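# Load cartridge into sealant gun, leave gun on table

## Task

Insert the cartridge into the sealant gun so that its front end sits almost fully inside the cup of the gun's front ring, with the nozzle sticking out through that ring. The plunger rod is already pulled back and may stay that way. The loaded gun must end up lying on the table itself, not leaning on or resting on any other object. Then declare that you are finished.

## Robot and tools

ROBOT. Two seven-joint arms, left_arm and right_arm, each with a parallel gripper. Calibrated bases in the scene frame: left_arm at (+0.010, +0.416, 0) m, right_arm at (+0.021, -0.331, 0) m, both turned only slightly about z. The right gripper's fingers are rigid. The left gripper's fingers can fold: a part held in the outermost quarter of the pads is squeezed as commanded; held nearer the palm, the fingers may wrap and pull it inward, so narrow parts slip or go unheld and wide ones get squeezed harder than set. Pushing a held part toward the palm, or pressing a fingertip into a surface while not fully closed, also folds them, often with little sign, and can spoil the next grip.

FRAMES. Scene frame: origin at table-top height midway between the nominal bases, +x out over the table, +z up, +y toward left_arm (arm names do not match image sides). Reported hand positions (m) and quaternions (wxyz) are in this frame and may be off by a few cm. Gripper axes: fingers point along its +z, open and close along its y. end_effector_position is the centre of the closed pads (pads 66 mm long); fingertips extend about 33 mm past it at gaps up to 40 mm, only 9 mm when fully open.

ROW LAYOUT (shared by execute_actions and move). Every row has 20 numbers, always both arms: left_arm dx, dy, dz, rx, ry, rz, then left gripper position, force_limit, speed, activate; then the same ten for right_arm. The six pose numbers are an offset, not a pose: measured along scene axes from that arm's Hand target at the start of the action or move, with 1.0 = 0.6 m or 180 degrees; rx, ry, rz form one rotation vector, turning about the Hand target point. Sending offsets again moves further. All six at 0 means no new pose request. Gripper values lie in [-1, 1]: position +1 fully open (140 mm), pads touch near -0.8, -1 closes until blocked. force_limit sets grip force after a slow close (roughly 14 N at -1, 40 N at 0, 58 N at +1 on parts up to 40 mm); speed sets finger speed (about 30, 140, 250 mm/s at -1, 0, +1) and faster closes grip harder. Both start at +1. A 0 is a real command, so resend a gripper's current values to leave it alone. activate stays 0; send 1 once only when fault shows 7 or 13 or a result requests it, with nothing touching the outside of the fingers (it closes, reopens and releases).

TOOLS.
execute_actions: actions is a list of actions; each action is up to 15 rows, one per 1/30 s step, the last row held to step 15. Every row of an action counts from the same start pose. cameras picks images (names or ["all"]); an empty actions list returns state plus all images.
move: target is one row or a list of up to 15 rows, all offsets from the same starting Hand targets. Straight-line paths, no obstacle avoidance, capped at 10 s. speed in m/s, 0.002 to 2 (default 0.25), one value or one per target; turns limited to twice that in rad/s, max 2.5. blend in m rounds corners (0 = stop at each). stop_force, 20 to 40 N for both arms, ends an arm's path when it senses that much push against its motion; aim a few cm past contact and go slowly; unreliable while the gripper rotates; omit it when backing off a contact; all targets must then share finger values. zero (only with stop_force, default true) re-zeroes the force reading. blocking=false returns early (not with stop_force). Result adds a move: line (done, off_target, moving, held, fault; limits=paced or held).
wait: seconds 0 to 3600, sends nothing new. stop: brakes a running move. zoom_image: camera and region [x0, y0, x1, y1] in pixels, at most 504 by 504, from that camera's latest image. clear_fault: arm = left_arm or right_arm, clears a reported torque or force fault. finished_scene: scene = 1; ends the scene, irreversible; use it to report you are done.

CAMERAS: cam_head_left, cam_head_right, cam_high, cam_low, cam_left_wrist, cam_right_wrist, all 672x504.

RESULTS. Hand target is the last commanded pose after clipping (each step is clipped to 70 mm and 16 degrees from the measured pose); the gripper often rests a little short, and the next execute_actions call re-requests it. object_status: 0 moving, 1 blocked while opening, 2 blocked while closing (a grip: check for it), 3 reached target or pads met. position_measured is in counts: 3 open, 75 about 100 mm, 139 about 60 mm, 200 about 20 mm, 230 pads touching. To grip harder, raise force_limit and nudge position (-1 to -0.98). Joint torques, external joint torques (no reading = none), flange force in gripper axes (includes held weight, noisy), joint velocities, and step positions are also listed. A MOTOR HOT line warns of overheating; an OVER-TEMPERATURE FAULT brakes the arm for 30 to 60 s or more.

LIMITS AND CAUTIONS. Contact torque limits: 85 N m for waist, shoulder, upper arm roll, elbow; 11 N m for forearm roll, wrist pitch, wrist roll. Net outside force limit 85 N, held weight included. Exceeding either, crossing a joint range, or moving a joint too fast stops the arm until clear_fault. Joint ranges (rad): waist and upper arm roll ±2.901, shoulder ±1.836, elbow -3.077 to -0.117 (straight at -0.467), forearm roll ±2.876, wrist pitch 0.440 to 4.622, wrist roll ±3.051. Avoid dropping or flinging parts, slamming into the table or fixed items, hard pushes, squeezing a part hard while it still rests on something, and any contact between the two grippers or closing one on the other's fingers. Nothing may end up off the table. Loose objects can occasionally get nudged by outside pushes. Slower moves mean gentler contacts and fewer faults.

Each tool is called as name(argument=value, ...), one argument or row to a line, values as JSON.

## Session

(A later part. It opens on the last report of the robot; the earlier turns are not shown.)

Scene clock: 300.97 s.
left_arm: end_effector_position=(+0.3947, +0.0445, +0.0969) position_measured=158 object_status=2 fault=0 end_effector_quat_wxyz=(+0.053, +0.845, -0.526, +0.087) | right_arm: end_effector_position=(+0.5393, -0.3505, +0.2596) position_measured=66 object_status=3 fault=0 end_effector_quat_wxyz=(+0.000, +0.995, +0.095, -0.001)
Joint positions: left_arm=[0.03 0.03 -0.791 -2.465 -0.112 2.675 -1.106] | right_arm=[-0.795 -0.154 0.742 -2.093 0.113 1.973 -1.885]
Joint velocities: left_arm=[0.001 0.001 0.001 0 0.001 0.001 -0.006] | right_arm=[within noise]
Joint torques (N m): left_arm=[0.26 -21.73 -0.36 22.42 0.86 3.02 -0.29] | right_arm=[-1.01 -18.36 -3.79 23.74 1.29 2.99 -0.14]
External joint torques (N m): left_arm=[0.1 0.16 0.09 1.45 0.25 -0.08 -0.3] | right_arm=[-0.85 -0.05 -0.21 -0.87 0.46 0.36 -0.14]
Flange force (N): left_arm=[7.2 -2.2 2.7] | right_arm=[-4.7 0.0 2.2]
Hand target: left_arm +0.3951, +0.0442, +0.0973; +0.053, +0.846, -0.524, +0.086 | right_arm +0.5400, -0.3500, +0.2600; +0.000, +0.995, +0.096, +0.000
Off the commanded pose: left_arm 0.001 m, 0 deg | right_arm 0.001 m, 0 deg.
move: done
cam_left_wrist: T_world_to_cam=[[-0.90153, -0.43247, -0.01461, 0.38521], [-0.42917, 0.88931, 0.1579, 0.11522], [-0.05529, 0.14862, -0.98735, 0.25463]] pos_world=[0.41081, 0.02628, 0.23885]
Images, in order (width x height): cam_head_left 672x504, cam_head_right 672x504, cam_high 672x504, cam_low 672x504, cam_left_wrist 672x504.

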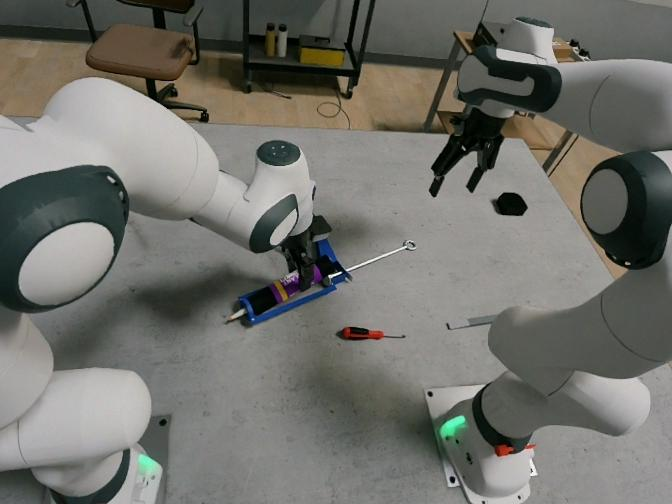

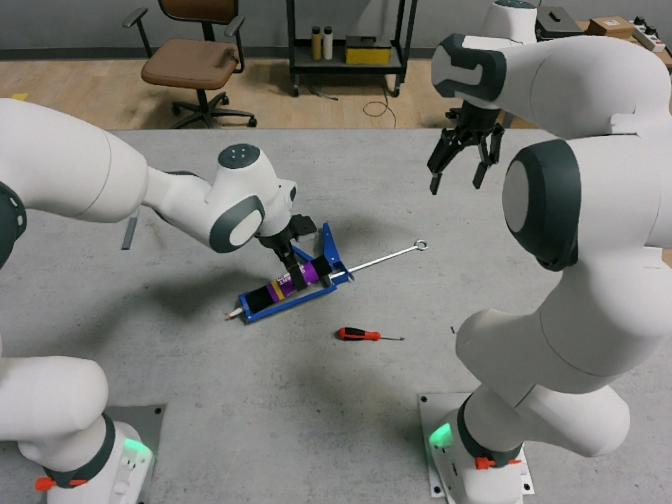

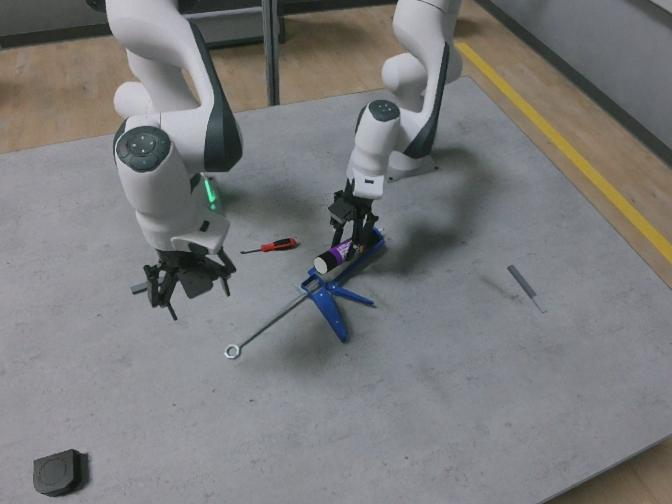

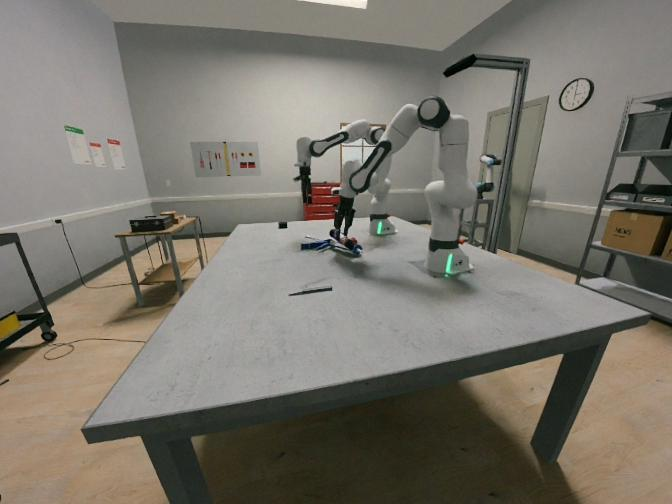

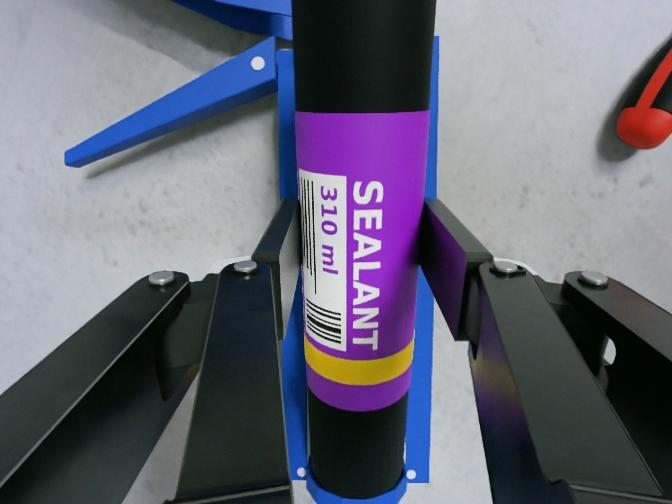

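move(
  target=[0.002,-0.004,-0.0128,0.0159,0.0079,0,-1,-0.1,-1,0,0,0,0,0,0,0,0.5,-0.6,-1,0],
  speed=0.04,
  cameras=["cam_left_wrist","cam_head_left","cam_head_right","cam_high","cam_low"],
)

zoom_image(
  camera="cam_head_left",
  region=[220, 230, 350, 330],
)

zoom_image(
  camera="cam_left_wrist",
  region=[280, 384, 430, 504],
)

zoom_image(
  camera="cam_low",
  region=[320, 220, 370, 260],
)

zoom_image(
  camera="cam_high",
  region=[280, 210, 400, 310],
)

Scene clock: 305.50 s.
left_arm: end_effector_position=(+0.3949, +0.0431, +0.0883) position_measured=158 object_status=2 fault=0 end_effector_quat_wxyz=(+0.038, +0.847, -0.527, +0.061) | right_arm: end_effector_position=(+0.5393, -0.3505, +0.2596) position_measured=66 object_status=3 fault=0 end_effector_quat_wxyz=(+0.000, +0.995, +0.095, -0.001)
Joint positions: left_arm=[-0.002 0.094 -0.759 -2.407 0.023 2.609 -1.217] | right_arm=[-0.795 -0.154 0.742 -2.093 0.113 1.973 -1.885]
Joint velocities: left_arm=[-0.001 0 0 0 0 -0.001 -0.006] | right_arm=[within noise]
Joint torques (N m): left_arm=[0.11 -24.37 -2 23.21 0.82 3.23 -0.27] | right_arm=[-1.02 -18.34 -3.79 23.75 1.3 2.99 -0.11]
External joint torques (N m): left_arm=[0.13 -0.05 -0.1 2.15 0.24 0.23 -0.28] | right_arm=[-0.94 -0.04 -0.28 -0.85 0.46 0.36 -0.11]
Flange force (N): left_arm=[8.1 -2.4 2.0] | right_arm=[-4.6 0.1 2.2]
Hand target: left_arm +0.3963, +0.0418, +0.0896; +0.038, +0.848, -0.525, +0.062 | right_arm +0.5400, -0.3500, +0.2600; +0.000, +0.995, +0.096, +0.000
Off the commanded pose: left_arm 0.002 m, 0 deg | right_arm 0.001 m, 0 deg.
move: done
cam_left_wrist: T_world_to_cam=[[-0.90163, -0.43235, -0.0118, 0.38453], [-0.42445, 0.87926, 0.21622, 0.1113], [-0.08311, 0.19996, -0.97627, 0.25413]] pos_world=[0.41507, 0.01757, 0.22857]
Images, in order (width x height): cam_head_left 672x504, cam_head_right 672x504, cam_high 672x504, cam_low 672x504, cam_left_wrist 672x504.

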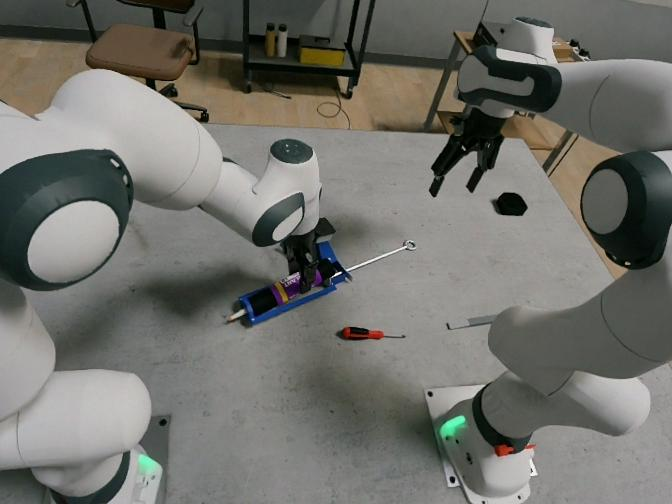

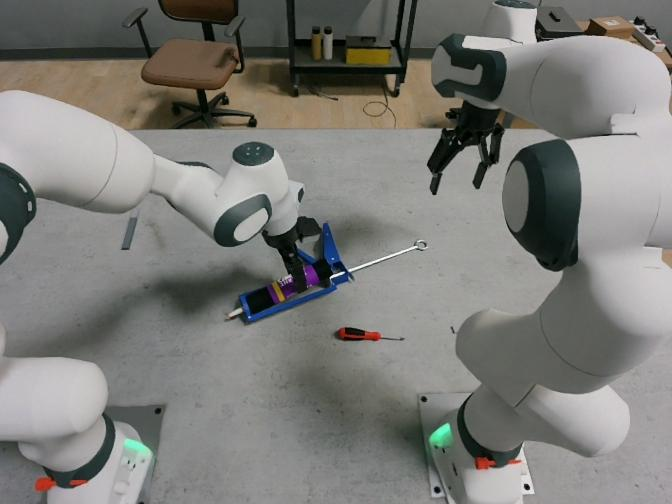

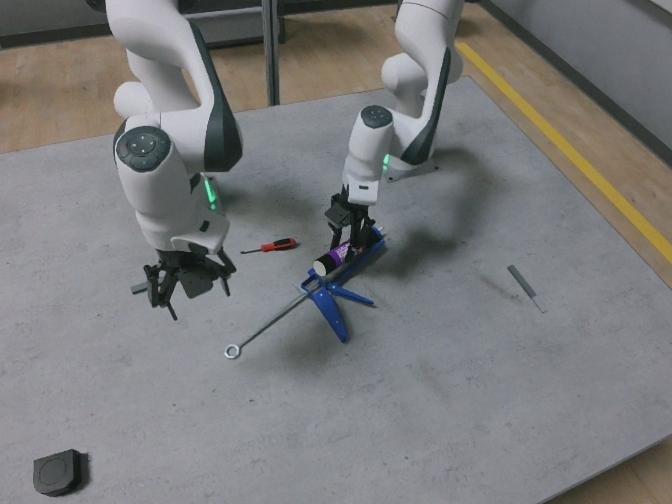

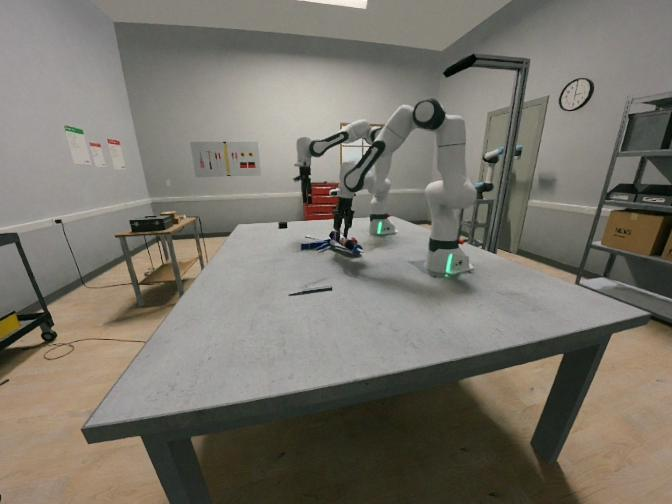

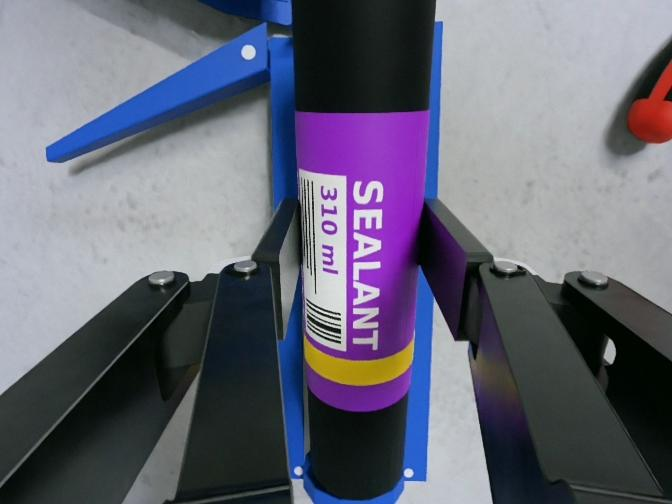

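Scaled by 3.877.

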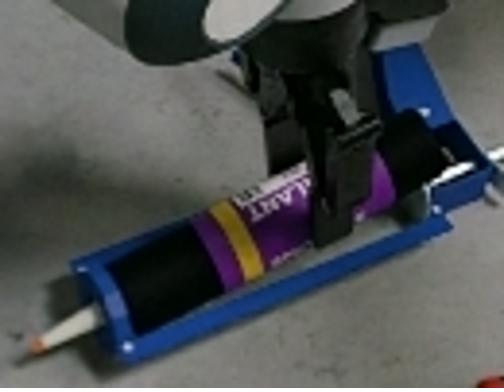

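Scaled by 3.360.

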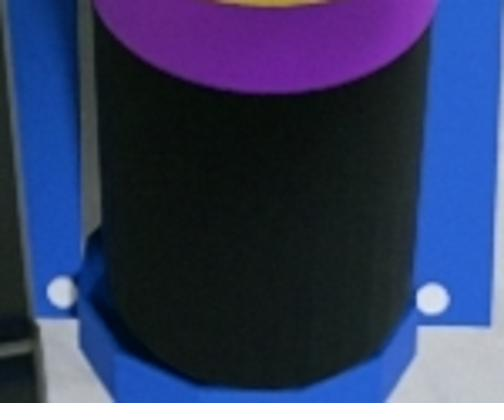

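Scaled by 10.080.

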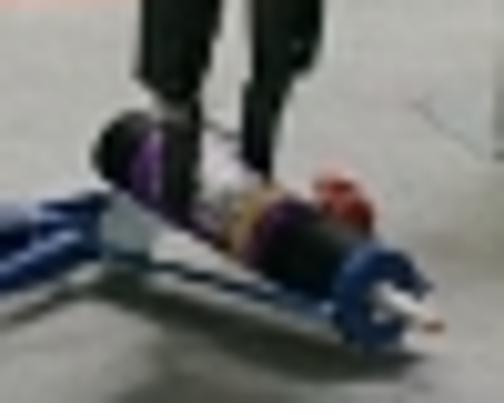

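Scaled by 4.200.

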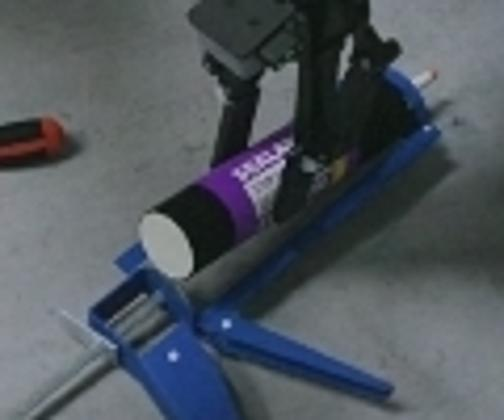

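move(
  target=[
    [0,0,-0.0042,0,0,0,-1,-0.1,-1,0,0,0,0,0,0,0,0.5,-0.6,-1,0],
    [-0.0052,0.0104,-0.0042,0,0,0,-1,-0.1,-1,0,0,0,0,0,0,0,0.5,-0.6,-1,0],
  ],
  speed=0.04,
  blend=[0.001,0],
  cameras=["cam_left_wrist","cam_head_left","cam_head_right","cam_high","cam_low"],
)

zoom_image(
  camera="cam_head_left",
  region=[220, 230, 350, 330],
)

zoom_image(
  camera="cam_left_wrist",
  region=[280, 384, 430, 504],
)

zoom_image(
  camera="cam_low",
  region=[320, 220, 370, 260],
)

zoom_image(
  camera="cam_high",
  region=[280, 210, 400, 310],
)

Scene clock: 310.03 s.
left_arm: end_effector_position=(+0.3902, +0.0499, +0.0840) position_measured=158 object_status=2 fault=0 end_effector_quat_wxyz=(+0.038, +0.849, -0.524, +0.057) | right_arm: end_effector_position=(+0.5393, -0.3505, +0.2596) position_measured=66 object_status=3 fault=0 end_effector_quat_wxyz=(+0.000, +0.995, +0.095, -0.001)
Joint positions: left_arm=[0.003 0.085 -0.761 -2.427 0.009 2.614 -1.21] | right_arm=[-0.795 -0.154 0.742 -2.093 0.113 1.973 -1.885]
Joint velocities: left_arm=[0 0 0.001 0.001 -0.001 0 0.006] | right_arm=[within noise]
Joint torques (N m): left_arm=[0.98 -25.1 -2.63 22.1 0.14 3.74 0.15] | right_arm=[-0.99 -18.36 -3.81 23.76 1.29 2.99 -0.16]
External joint torques (N m): left_arm=[1.02 -1.36 -0.93 1.38 -0.43 0.79 0.14] | right_arm=[-1.09 0.05 -0.49 -0.87 0.45 0.36 -0.16]
Flange force (N): left_arm=[-4.0 0.5 -6.6] | right_arm=[-4.7 0.5 2.2]
Hand target: left_arm +0.3932, +0.0480, +0.0871; +0.038, +0.848, -0.525, +0.062 | right_arm +0.5400, -0.3500, +0.2600; +0.000, +0.995, +0.096, +0.000
Off the commanded pose: left_arm 0.005 m, 1 deg | right_arm 0.001 m, 0 deg.
move: off_target (left_arm)
cam_left_wrist: T_world_to_cam=[[-0.89888, -0.43814, -0.00722, 0.38199], [-0.42849, 0.8754, 0.22375, 0.10545], [-0.09172, 0.20422, -0.97462, 0.2512]] pos_world=[0.41159, 0.02375, 0.22398]
Images, in order (width x height): cam_head_left 672x504, cam_head_right 672x504, cam_high 672x504, cam_low 672x504, cam_left_wrist 672x504.

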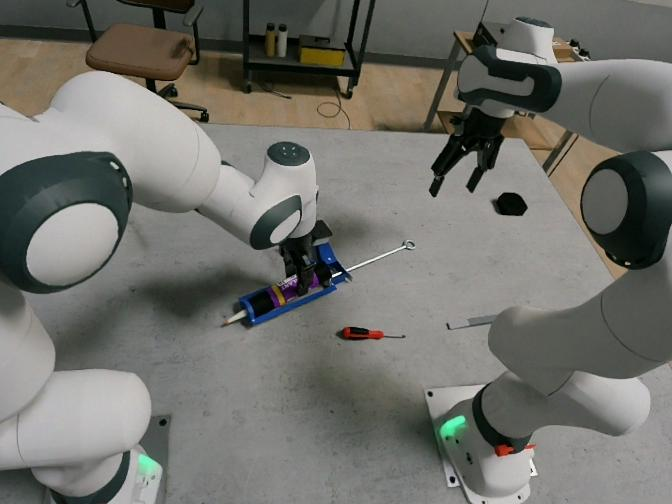

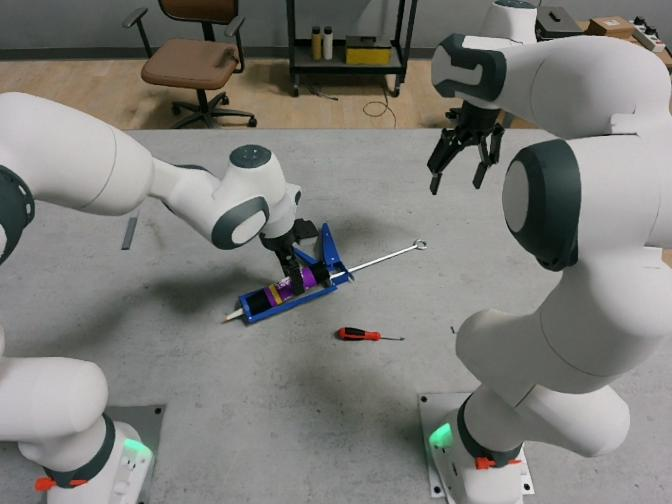

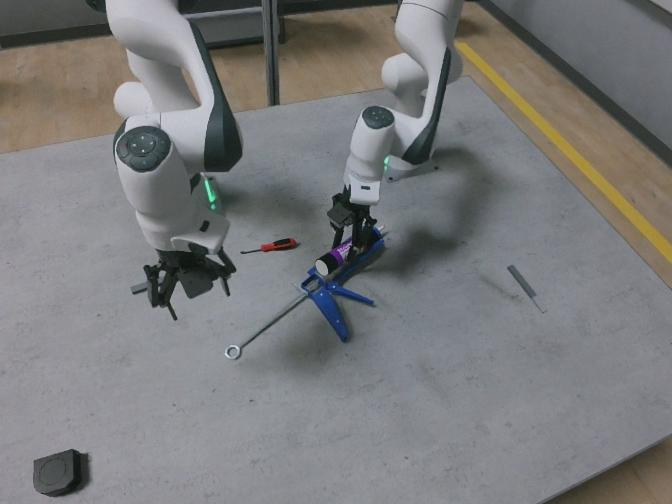

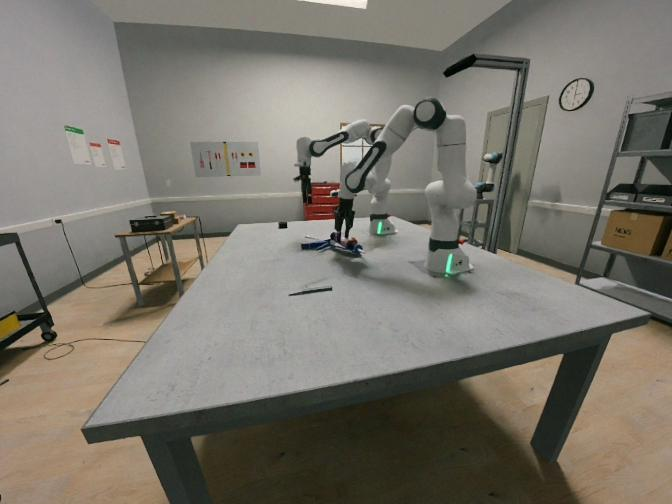

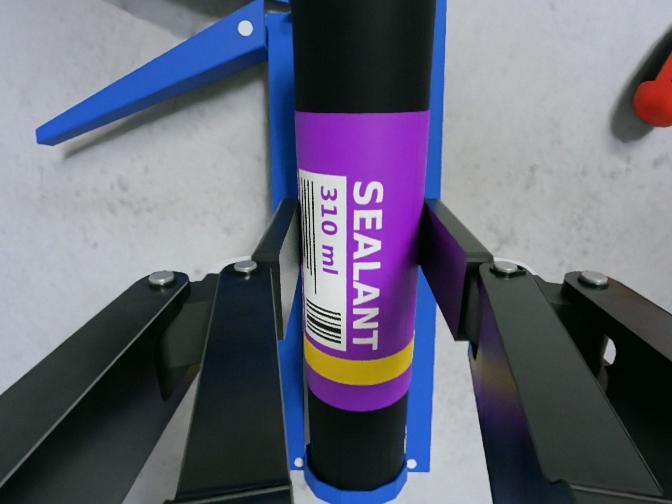

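Scaled by 3.877.

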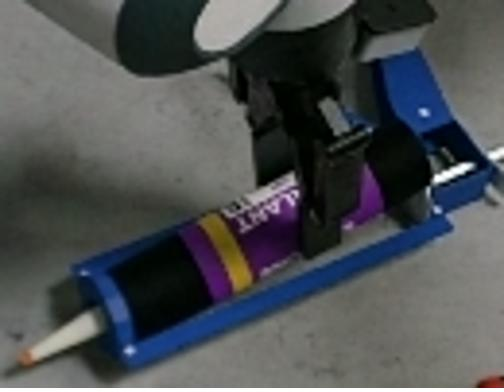

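Scaled by 3.360.

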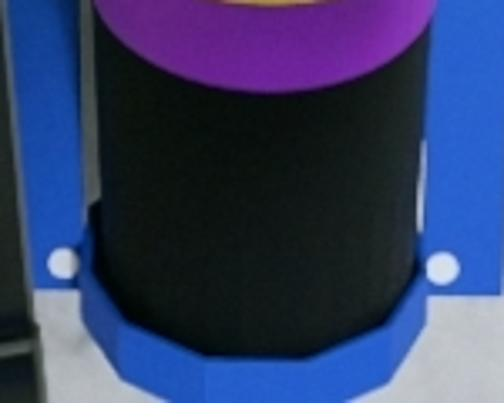

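Scaled by 10.080.

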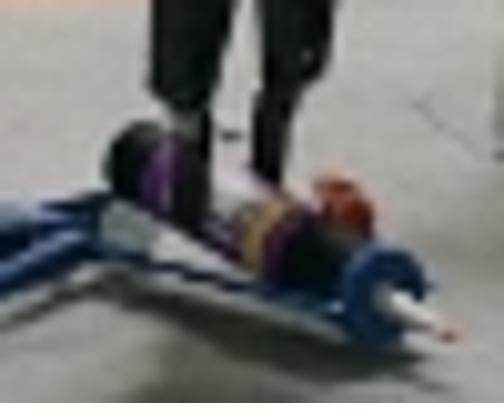

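Scaled by 4.200.

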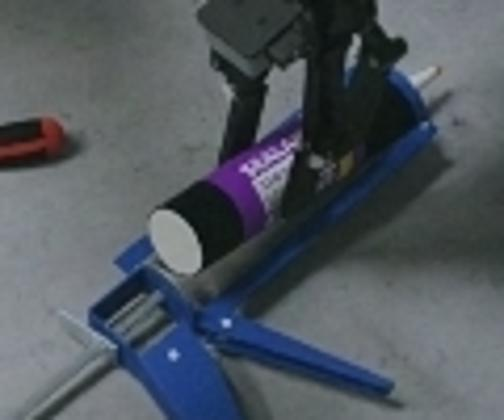

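move(
  target=[0.0012,0.0013,-0.0117,0.0179,0.0089,0,-1,-0.1,-1,0,0,0,0,0,0,0,0.5,-0.6,-1,0],
  speed=0.04,
  cameras=["cam_left_wrist","cam_head_left","cam_head_right","cam_high","cam_low"],
)

zoom_image(
  camera="cam_head_left",
  region=[220, 230, 350, 330],
)

zoom_image(
  camera="cam_left_wrist",
  region=[280, 384, 430, 504],
)

zoom_image(
  camera="cam_low",
  region=[320, 220, 370, 260],
)

zoom_image(
  camera="cam_high",
  region=[280, 210, 400, 310],
)

Scene clock: 315.90 s.
left_arm: end_effector_position=(+0.3926, +0.0499, +0.0787) position_measured=158 object_status=2 fault=0 end_effector_quat_wxyz=(+0.022, +0.848, -0.528, +0.035) | right_arm: end_effector_position=(+0.5393, -0.3505, +0.2596) position_measured=66 object_status=3 fault=0 end_effector_quat_wxyz=(+0.000, +0.995, +0.095, -0.001)
Joint positions: left_arm=[-0.038 0.137 -0.724 -2.367 0.106 2.544 -1.281] | right_arm=[-0.795 -0.154 0.742 -2.093 0.113 1.973 -1.885]
Joint velocities: left_arm=[0 -0.001 0.002 0 0.001 -0.002 -0.005] | right_arm=[within noise]
Joint torques (N m): left_arm=[0.12 -26.59 -2.92 23.18 0.82 3.02 -0.2] | right_arm=[-1 -18.34 -3.77 23.68 1.28 3 -0.13]
External joint torques (N m): left_arm=[0.12 -0.43 -0.27 2.19 0.27 0.15 -0.21] | right_arm=[-1.02 0.02 -0.37 -0.95 0.44 0.37 -0.13]
Flange force (N): left_arm=[6.9 -2.0 -0.2] | right_arm=[-4.8 0.2 2.4]
Hand target: left_arm +0.3939, +0.0488, +0.0801; +0.022, +0.850, -0.526, +0.036 | right_arm +0.5400, -0.3500, +0.2600; +0.000, +0.995, +0.096, +0.000
Off the commanded pose: left_arm 0.002 m, 0 deg | right_arm 0.001 m, 0 deg.
move: done
cam_left_wrist: T_world_to_cam=[[-0.90212, -0.43135, -0.01073, 0.38531], [-0.41724, 0.86575, 0.27638, 0.09958], [-0.10993, 0.2538, -0.96099, 0.24993]] pos_world=[0.41662, 0.01656, 0.21679]
Images, in order (width x height): cam_head_left 672x504, cam_head_right 672x504, cam_high 672x504, cam_low 672x504, cam_left_wrist 672x504.

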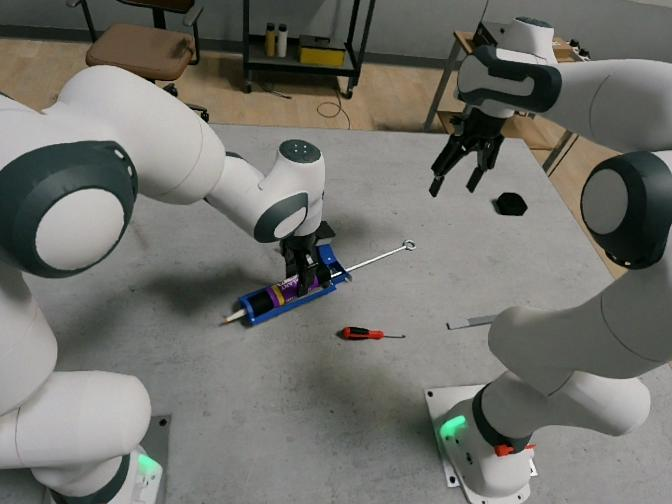

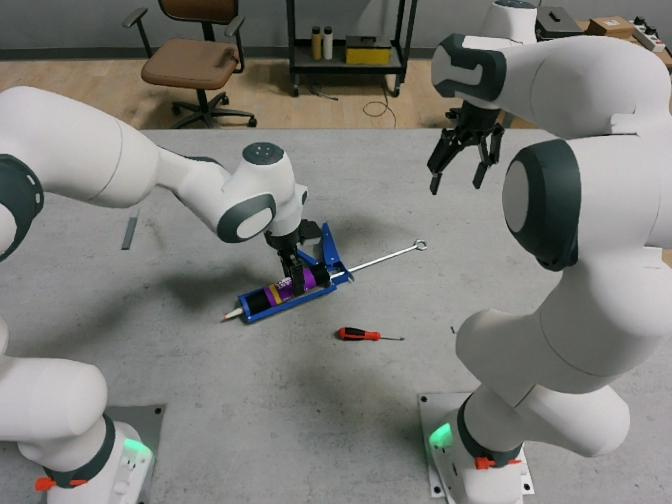

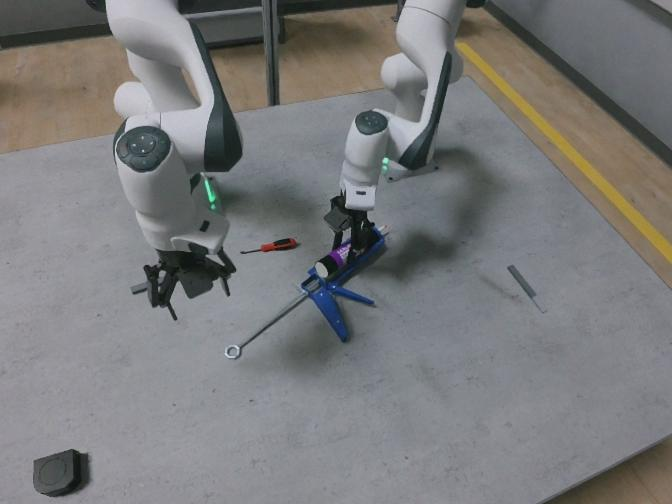

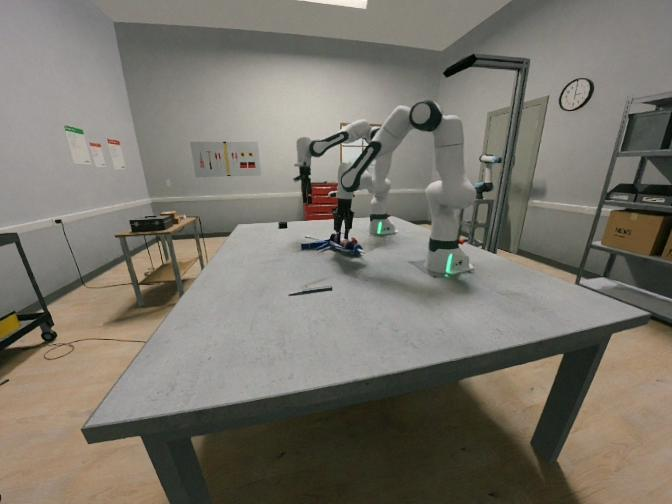

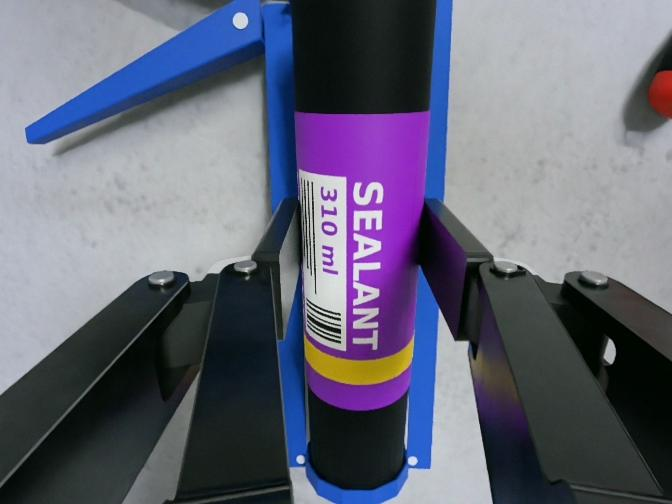

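Scaled by 3.877.

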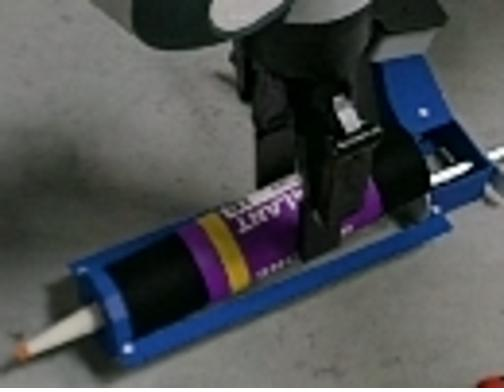

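Scaled by 3.360.

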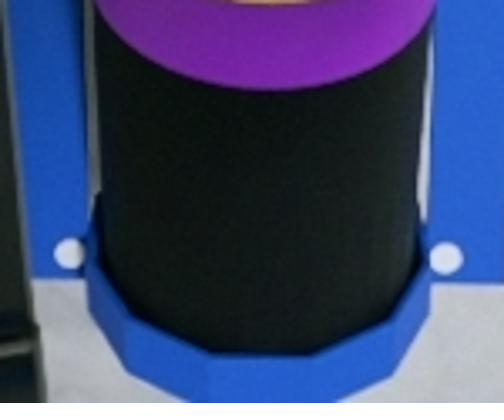

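Scaled by 10.080.

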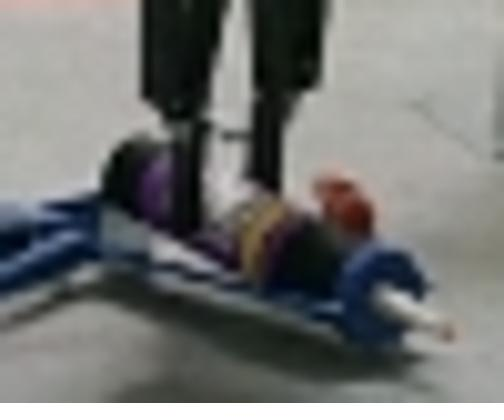

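Scaled by 4.200.

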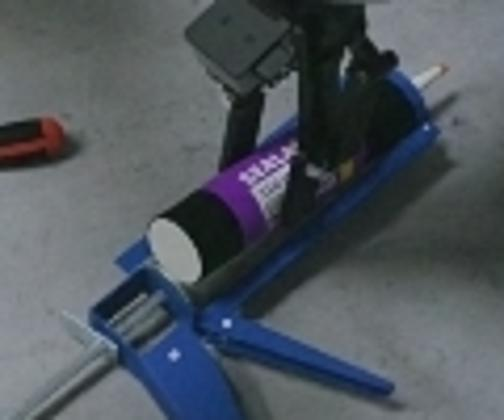

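move(
  target=[-0.003,0.006,-0.001,0,0,0,-1,-0.1,-1,0,0,0,0,0,0,0,0.5,-0.6,-1,0],
  speed=0.03,
  cameras=["cam_left_wrist","cam_head_left","cam_high","cam_low"],
)

zoom_image(
  camera="cam_head_left",
  region=[220, 230, 350, 330],
)

zoom_image(
  camera="cam_left_wrist",
  region=[280, 384, 430, 504],
)

zoom_image(
  camera="cam_high",
  region=[280, 210, 400, 310],
)

Scene clock: 318.93 s.
left_arm: end_effector_position=(+0.3902, +0.0533, +0.0771) position_measured=158 object_status=2 fault=0 end_effector_quat_wxyz=(+0.022, +0.850, -0.525, +0.032) | right_arm: end_effector_position=(+0.5393, -0.3505, +0.2596) position_measured=66 object_status=3 fault=0 end_effector_quat_wxyz=(+0.000, +0.995, +0.095, -0.001)
Joint positions: left_arm=[-0.035 0.131 -0.725 -2.377 0.1 2.544 -1.281] | right_arm=[-0.795 -0.154 0.742 -2.093 0.113 1.973 -1.885]
Joint torques (N m): left_arm=[0.88 -27.44 -3.35 21.61 0 3.2 -0.03] | right_arm=[-1.05 -18.34 -3.79 23.75 1.29 2.99 -0.12]
External joint torques (N m): left_arm=[0.78 -1.53 -0.9 0.71 -0.55 0.35 -0.04] | right_arm=[-0.98 0 -0.31 -0.85 0.46 0.37 -0.12]
Flange force (N): left_arm=[-5.6 1.6 -7.3] | right_arm=[-4.5 0.2 2.2]
Hand target: left_arm +0.3921, +0.0524, +0.0795; +0.022, +0.850, -0.526, +0.036 | right_arm +0.5400, -0.3500, +0.2600; +0.000, +0.995, +0.096, +0.000
Off the commanded pose: left_arm 0.003 m, 0 deg | right_arm 0.001 m, 0 deg.
move: done
cam_left_wrist: T_world_to_cam=[[-0.8998, -0.43621, -0.0088, 0.38377], [-0.42086, 0.86247, 0.28112, 0.09712], [-0.11504, 0.25666, -0.95963, 0.24897]] pos_world=[0.41484, 0.01974, 0.21499]
Images, in order (width x height): cam_head_left 672x504, cam_high 672x504, cam_low 672x504, cam_left_wrist 672x504.

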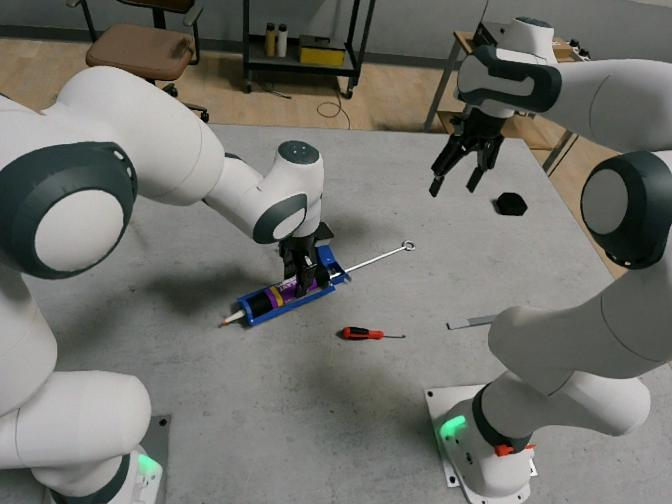

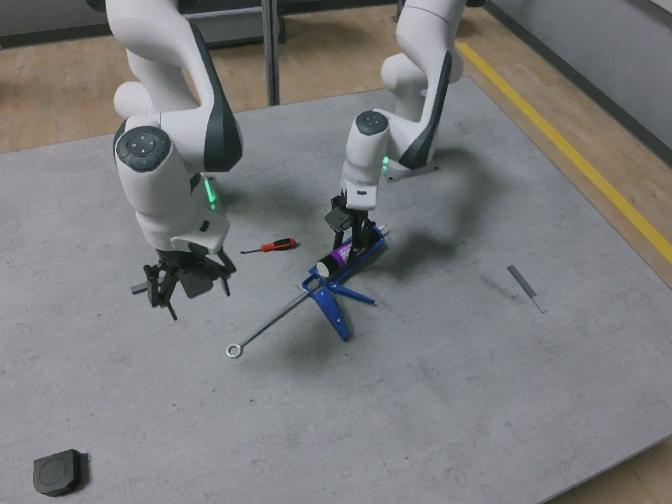

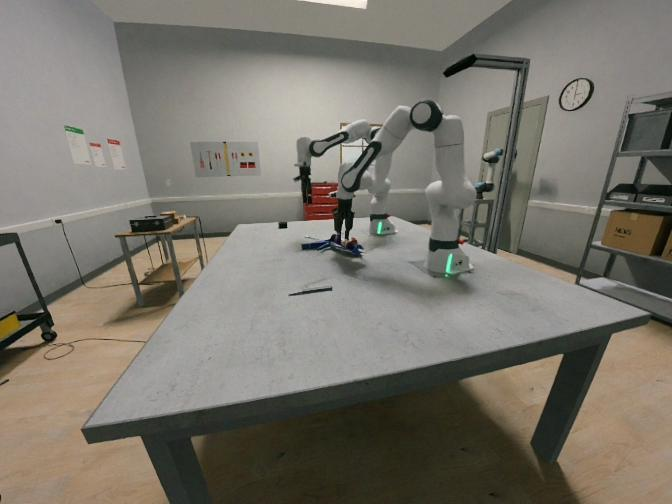

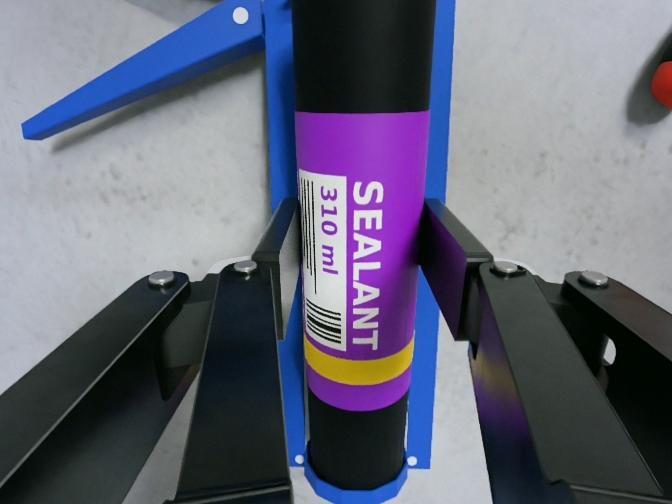

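Scaled by 3.877.

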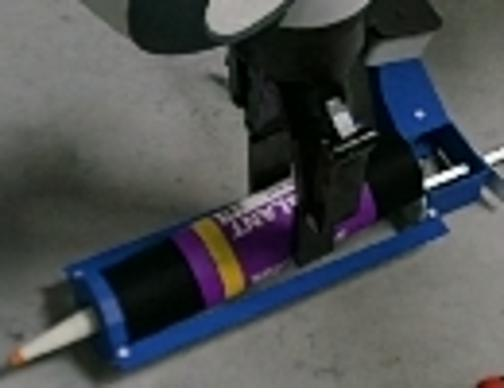

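Scaled by 3.360.

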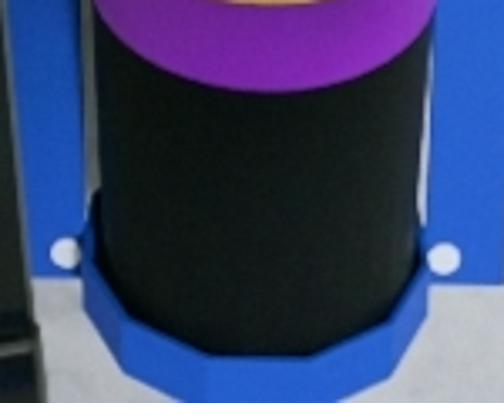

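Scaled by 4.200.

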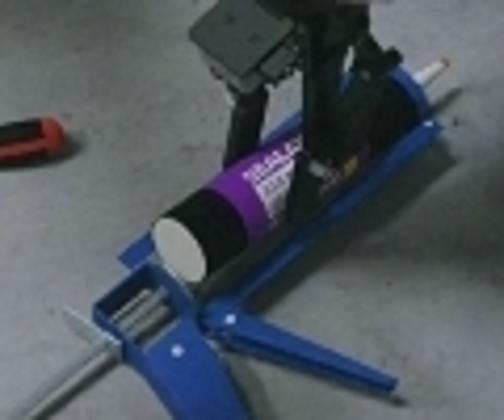

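move(
  target=[0.0008,-0.0015,-0.0045,0.006,0.003,0,-1,-0.1,-1,0,0,0,0,0,0,0,0.5,-0.6,-1,0],
  speed=0.03,
  cameras=["cam_left_wrist","cam_head_left","cam_high","cam_low"],
)

zoom_image(
  camera="cam_head_left",
  region=[220, 230, 350, 330],
)

zoom_image(
  camera="cam_left_wrist",
  region=[230, 160, 480, 360],
)

zoom_image(
  camera="cam_low",
  region=[320, 220, 370, 260],
)

zoom_image(
  camera="cam_high",
  region=[280, 210, 400, 310],
)

Scene clock: 322.90 s.
left_arm: end_effector_position=(+0.3911, +0.0524, +0.0755) position_measured=158 object_status=2 fault=0 end_effector_quat_wxyz=(+0.017, +0.849, -0.528, +0.026) | right_arm: end_effector_position=(+0.5393, -0.3505, +0.2596) position_measured=66 object_status=3 fault=0 end_effector_quat_wxyz=(+0.000, +0.995, +0.095, -0.001)
Joint positions: left_arm=[-0.049 0.15 -0.714 -2.356 0.128 2.522 -1.3] | right_arm=[-0.795 -0.154 0.742 -2.093 0.113 1.973 -1.885]
Joint velocities: left_arm=[0 -0.001 0.002 0.001 0.001 -0.002 -0.004] | right_arm=[within noise]
Joint torques (N m): left_arm=[0.17 -27.12 -3.05 23.18 0.83 2.95 -0.28] | right_arm=[-0.99 -18.38 -3.78 23.74 1.28 3 -0.12]
External joint torques (N m): left_arm=[0.1 -0.56 -0.25 2.35 0.28 0.15 -0.28] | right_arm=[-1 0.05 -0.36 -0.9 0.45 0.37 -0.12]
Flange force (N): left_arm=[7.3 -2.0 -0.5] | right_arm=[-4.5 0.3 2.3]
Hand target: left_arm +0.3926, +0.0515, +0.0768; +0.016, +0.850, -0.526, +0.027 | right_arm +0.5400, -0.3500, +0.2600; +0.000, +0.995, +0.096, +0.000
Off the commanded pose: left_arm 0.002 m, 0 deg | right_arm 0.001 m, 0 deg.
move: done
cam_left_wrist: T_world_to_cam=[[-0.90193, -0.43176, -0.01014, 0.38494], [-0.41507, 0.86009, 0.2966, 0.09547], [-0.11934, 0.27172, -0.95495, 0.24829]] pos_world=[0.41644, 0.01662, 0.21269]
Images, in order (width x height): cam_head_left 672x504, cam_high 672x504, cam_low 672x504, cam_left_wrist 672x504.

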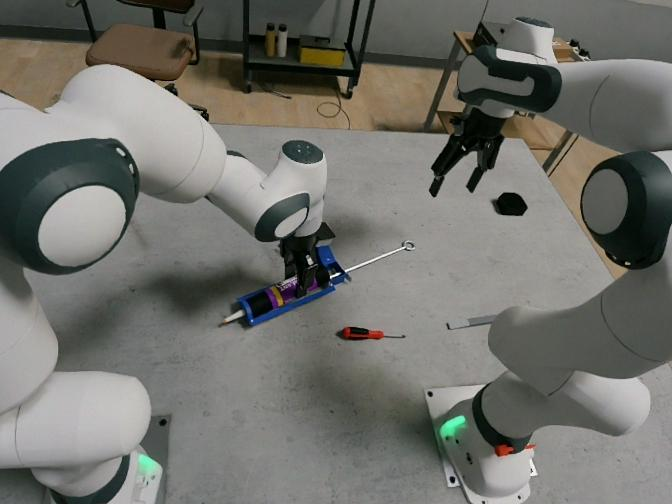

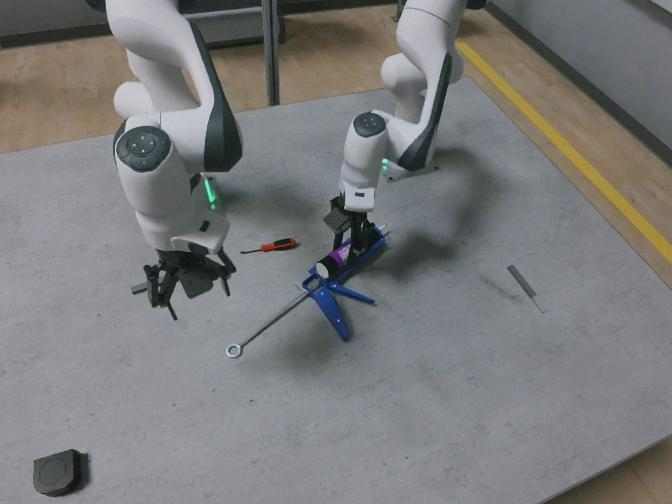

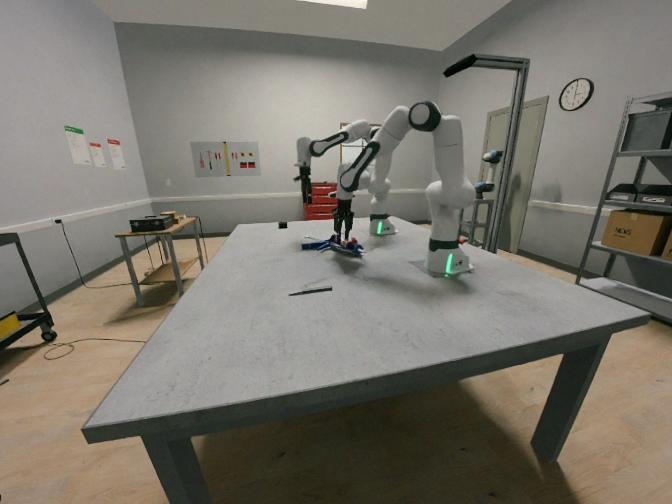

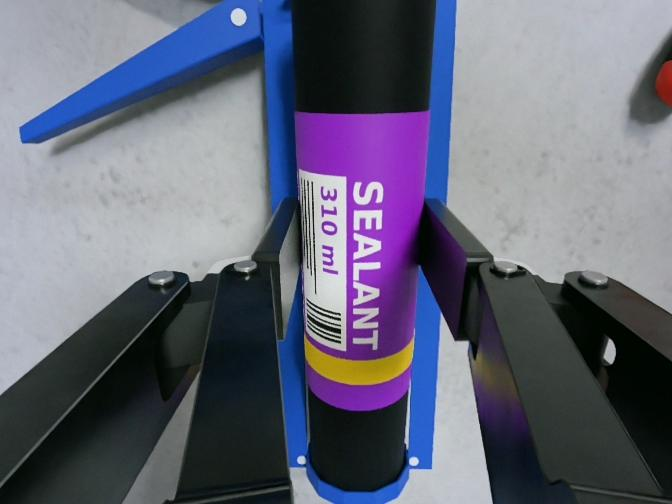

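Scaled by 3.877.

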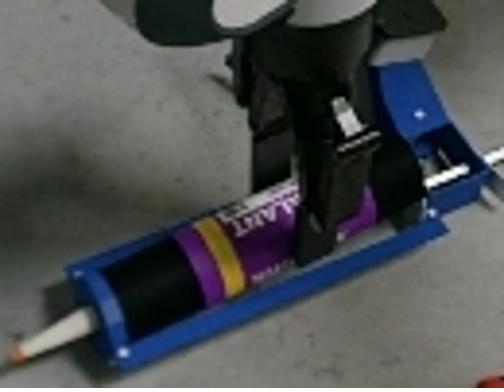

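Scaled by 2.016.

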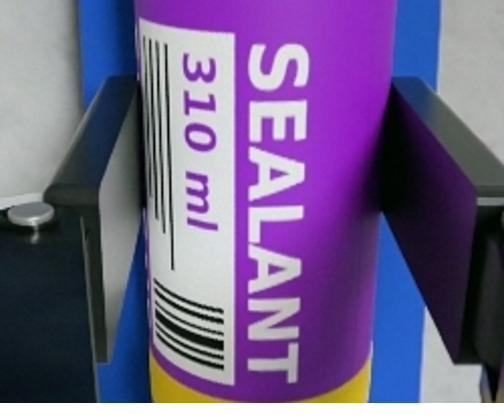

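Scaled by 10.080.

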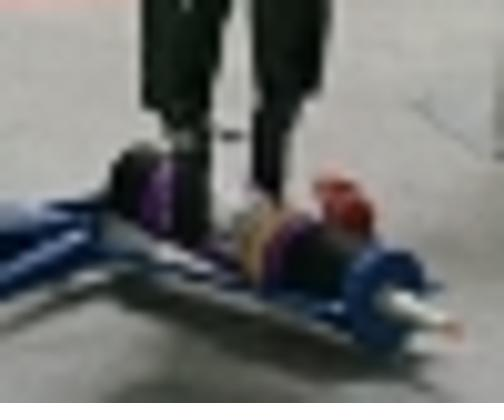

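Scaled by 4.200.

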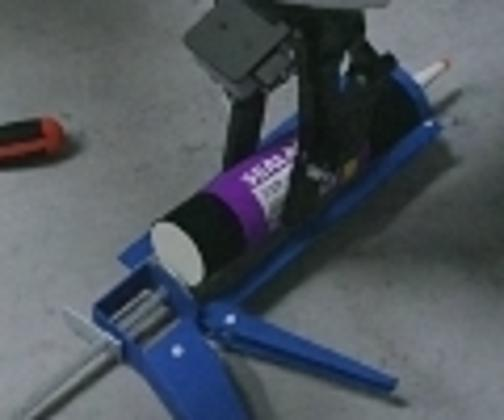

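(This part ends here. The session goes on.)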